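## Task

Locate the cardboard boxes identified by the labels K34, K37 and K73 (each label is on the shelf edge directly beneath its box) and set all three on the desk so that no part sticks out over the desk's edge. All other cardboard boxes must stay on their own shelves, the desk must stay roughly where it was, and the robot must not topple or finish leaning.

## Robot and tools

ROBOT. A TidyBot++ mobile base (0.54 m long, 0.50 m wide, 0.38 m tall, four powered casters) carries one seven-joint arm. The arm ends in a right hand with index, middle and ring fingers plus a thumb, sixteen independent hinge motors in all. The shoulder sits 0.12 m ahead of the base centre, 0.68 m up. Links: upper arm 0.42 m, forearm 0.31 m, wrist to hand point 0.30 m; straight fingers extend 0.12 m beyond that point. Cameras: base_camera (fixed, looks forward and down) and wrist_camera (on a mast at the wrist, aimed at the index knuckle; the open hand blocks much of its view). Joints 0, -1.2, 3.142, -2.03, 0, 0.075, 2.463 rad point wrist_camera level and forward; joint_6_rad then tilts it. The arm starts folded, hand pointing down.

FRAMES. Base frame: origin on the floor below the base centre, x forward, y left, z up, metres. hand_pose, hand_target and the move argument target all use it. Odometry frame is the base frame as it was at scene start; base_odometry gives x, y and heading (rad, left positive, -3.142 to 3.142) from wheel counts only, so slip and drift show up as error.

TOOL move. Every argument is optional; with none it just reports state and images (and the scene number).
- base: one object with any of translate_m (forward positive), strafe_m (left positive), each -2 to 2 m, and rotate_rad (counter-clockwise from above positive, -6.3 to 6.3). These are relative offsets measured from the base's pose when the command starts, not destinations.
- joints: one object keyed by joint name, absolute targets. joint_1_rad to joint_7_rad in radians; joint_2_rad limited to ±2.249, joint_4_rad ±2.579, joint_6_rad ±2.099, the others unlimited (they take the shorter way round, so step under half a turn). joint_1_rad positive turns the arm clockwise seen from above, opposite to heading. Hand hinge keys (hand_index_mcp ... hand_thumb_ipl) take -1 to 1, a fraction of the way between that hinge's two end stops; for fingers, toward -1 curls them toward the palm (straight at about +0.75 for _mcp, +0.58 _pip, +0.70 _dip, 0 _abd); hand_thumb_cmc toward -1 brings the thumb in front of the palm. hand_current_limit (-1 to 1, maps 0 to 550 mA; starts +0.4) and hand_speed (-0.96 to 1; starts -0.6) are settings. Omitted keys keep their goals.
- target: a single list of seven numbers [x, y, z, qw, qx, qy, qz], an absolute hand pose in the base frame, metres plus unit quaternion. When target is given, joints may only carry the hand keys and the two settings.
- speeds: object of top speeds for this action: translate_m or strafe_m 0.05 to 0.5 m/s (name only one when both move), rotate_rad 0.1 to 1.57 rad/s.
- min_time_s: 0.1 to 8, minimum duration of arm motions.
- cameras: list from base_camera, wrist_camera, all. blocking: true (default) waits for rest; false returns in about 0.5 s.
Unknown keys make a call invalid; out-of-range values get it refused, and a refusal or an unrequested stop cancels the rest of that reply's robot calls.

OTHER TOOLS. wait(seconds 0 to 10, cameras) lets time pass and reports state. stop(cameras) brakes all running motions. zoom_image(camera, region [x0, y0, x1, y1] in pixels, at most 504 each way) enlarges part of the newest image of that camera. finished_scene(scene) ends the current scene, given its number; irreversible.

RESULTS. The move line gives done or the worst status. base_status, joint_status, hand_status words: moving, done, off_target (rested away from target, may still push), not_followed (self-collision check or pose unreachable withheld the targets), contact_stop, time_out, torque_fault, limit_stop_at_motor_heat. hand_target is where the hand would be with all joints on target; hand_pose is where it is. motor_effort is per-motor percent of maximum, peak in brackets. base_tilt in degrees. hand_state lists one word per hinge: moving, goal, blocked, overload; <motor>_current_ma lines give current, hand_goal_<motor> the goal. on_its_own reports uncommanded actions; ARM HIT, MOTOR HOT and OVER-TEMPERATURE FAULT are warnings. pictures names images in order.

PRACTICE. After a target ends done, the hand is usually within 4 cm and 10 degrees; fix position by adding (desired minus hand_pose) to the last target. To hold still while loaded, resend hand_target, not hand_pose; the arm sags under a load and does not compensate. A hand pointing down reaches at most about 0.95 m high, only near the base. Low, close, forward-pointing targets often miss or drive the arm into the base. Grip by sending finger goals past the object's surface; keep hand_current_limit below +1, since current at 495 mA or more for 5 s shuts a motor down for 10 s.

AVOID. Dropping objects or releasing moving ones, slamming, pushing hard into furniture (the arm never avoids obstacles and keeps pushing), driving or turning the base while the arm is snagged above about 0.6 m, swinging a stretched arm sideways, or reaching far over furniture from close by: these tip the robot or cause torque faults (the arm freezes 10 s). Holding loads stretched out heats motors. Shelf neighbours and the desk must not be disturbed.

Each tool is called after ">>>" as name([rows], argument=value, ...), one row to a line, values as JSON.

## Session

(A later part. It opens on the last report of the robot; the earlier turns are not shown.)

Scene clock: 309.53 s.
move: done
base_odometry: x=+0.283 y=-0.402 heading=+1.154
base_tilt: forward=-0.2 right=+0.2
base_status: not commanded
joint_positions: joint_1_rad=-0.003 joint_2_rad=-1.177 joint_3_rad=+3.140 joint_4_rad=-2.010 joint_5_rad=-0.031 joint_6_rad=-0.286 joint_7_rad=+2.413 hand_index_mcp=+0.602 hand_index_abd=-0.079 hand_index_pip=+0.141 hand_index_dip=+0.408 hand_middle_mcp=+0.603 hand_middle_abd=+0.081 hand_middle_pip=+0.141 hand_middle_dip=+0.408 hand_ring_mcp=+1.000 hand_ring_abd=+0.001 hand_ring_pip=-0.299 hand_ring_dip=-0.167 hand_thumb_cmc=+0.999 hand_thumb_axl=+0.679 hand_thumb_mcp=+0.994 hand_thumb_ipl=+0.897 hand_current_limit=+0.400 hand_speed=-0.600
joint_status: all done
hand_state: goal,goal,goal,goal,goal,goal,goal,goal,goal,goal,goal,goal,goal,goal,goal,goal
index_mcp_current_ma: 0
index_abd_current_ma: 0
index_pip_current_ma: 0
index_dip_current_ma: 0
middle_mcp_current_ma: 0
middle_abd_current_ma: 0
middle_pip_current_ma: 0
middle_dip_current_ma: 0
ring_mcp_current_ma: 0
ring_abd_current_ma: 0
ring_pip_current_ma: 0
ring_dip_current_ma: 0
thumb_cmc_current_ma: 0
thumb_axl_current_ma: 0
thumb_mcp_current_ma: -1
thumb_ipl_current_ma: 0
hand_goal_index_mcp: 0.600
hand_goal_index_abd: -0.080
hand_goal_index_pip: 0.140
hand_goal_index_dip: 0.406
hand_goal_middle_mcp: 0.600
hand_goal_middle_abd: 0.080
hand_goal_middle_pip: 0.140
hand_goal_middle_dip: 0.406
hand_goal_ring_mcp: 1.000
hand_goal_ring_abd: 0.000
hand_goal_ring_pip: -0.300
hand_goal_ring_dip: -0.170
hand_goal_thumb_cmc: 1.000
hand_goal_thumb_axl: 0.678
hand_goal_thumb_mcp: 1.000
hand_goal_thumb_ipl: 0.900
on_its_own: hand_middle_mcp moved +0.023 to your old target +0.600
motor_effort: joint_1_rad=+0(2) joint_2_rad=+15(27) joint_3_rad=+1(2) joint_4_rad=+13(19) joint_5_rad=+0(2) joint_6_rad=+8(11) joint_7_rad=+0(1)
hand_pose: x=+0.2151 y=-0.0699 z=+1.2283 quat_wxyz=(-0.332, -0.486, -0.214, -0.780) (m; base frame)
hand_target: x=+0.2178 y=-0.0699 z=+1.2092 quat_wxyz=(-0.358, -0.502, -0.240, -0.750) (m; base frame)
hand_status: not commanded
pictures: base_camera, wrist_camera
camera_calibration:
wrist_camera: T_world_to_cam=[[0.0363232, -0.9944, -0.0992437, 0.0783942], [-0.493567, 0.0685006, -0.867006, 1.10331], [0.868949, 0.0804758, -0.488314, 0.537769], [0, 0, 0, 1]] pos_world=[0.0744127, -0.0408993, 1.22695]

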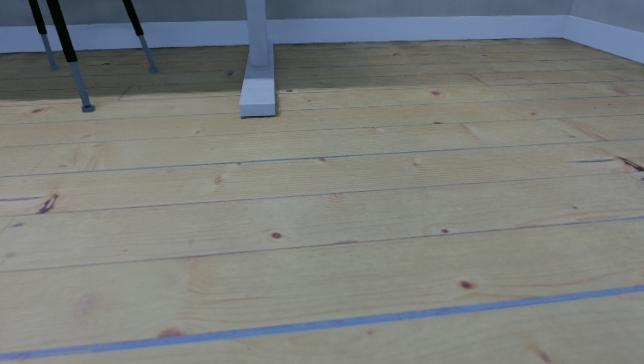

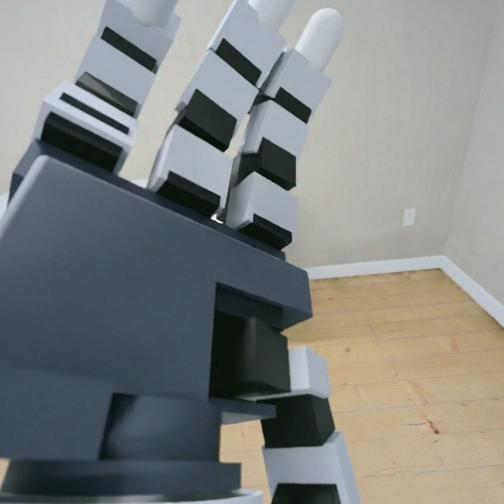

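>>> move(base={"rotate_rad": 0.55}, cameras=["wrist_camera"])

Scene clock: 311.13 s.
move: done
base_odometry: x=+0.283 y=-0.402 heading=+1.704
base_tilt: forward=-0.1 right=+0.2
base_status: done
joint_positions: joint_1_rad=-0.003 joint_2_rad=-1.177 joint_3_rad=+3.140 joint_4_rad=-2.011 joint_5_rad=-0.031 joint_6_rad=-0.287 joint_7_rad=+2.415 hand_index_mcp=+0.603 hand_index_abd=-0.079 hand_index_pip=+0.141 hand_index_dip=+0.408 hand_middle_mcp=+0.604 hand_middle_abd=+0.081 hand_middle_pip=+0.141 hand_middle_dip=+0.408 hand_ring_mcp=+1.000 hand_ring_abd=+0.001 hand_ring_pip=-0.299 hand_ring_dip=-0.167 hand_thumb_cmc=+0.999 hand_thumb_axl=+0.678 hand_thumb_mcp=+0.994 hand_thumb_ipl=+0.897 hand_current_limit=+0.400 hand_speed=-0.600
joint_status: not commanded
hand_state: goal,goal,goal,goal,goal,goal,goal,goal,goal,goal,goal,goal,goal,goal,goal,goal
index_mcp_current_ma: 0
index_abd_current_ma: 0
index_pip_current_ma: 0
index_dip_current_ma: 0
middle_mcp_current_ma: 0
middle_abd_current_ma: 0
middle_pip_current_ma: 0
middle_dip_current_ma: 0
ring_mcp_current_ma: 0
ring_abd_current_ma: 0
ring_pip_current_ma: 0
ring_dip_current_ma: 0
thumb_cmc_current_ma: 0
thumb_axl_current_ma: 0
thumb_mcp_current_ma: -1
thumb_ipl_current_ma: 0
hand_goal_index_mcp: 0.600
hand_goal_index_abd: -0.080
hand_goal_index_pip: 0.140
hand_goal_index_dip: 0.406
hand_goal_middle_mcp: 0.600
hand_goal_middle_abd: 0.080
hand_goal_middle_pip: 0.140
hand_goal_middle_dip: 0.406
hand_goal_ring_mcp: 1.000
hand_goal_ring_abd: 0.000
hand_goal_ring_pip: -0.300
hand_goal_ring_dip: -0.170
hand_goal_thumb_cmc: 1.000
hand_goal_thumb_axl: 0.678
hand_goal_thumb_mcp: 1.000
hand_goal_thumb_ipl: 0.900
motor_effort: joint_1_rad=+0(1) joint_2_rad=+15(16) joint_3_rad=+1(1) joint_4_rad=+12(13) joint_5_rad=+1(1) joint_6_rad=+8(8) joint_7_rad=+0(1)
hand_pose: x=+0.2156 y=-0.0698 z=+1.2277 quat_wxyz=(-0.332, -0.486, -0.215, -0.779) (m; base frame)
hand_target: x=+0.2178 y=-0.0699 z=+1.2092 quat_wxyz=(-0.358, -0.502, -0.240, -0.750) (m; base frame)
hand_status: not commanded
pictures: wrist_camera
camera_calibration:
wrist_camera: T_world_to_cam=[[0.0353598, -0.994596, -0.0976169, 0.0766062], [-0.495253, 0.0674012, -0.86613, 1.1022], [0.868029, 0.0789712, -0.490193, 0.539435], [0, 0, 0, 1]] pos_world=[0.0749142, -0.0406972, 1.22655]

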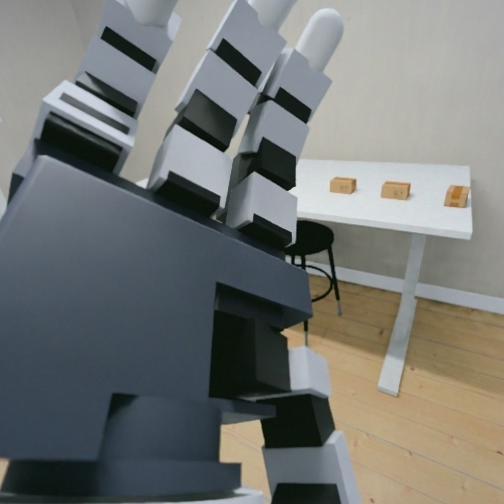

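>>> finished_scene(scene=1)

The scene is finished: the task was done.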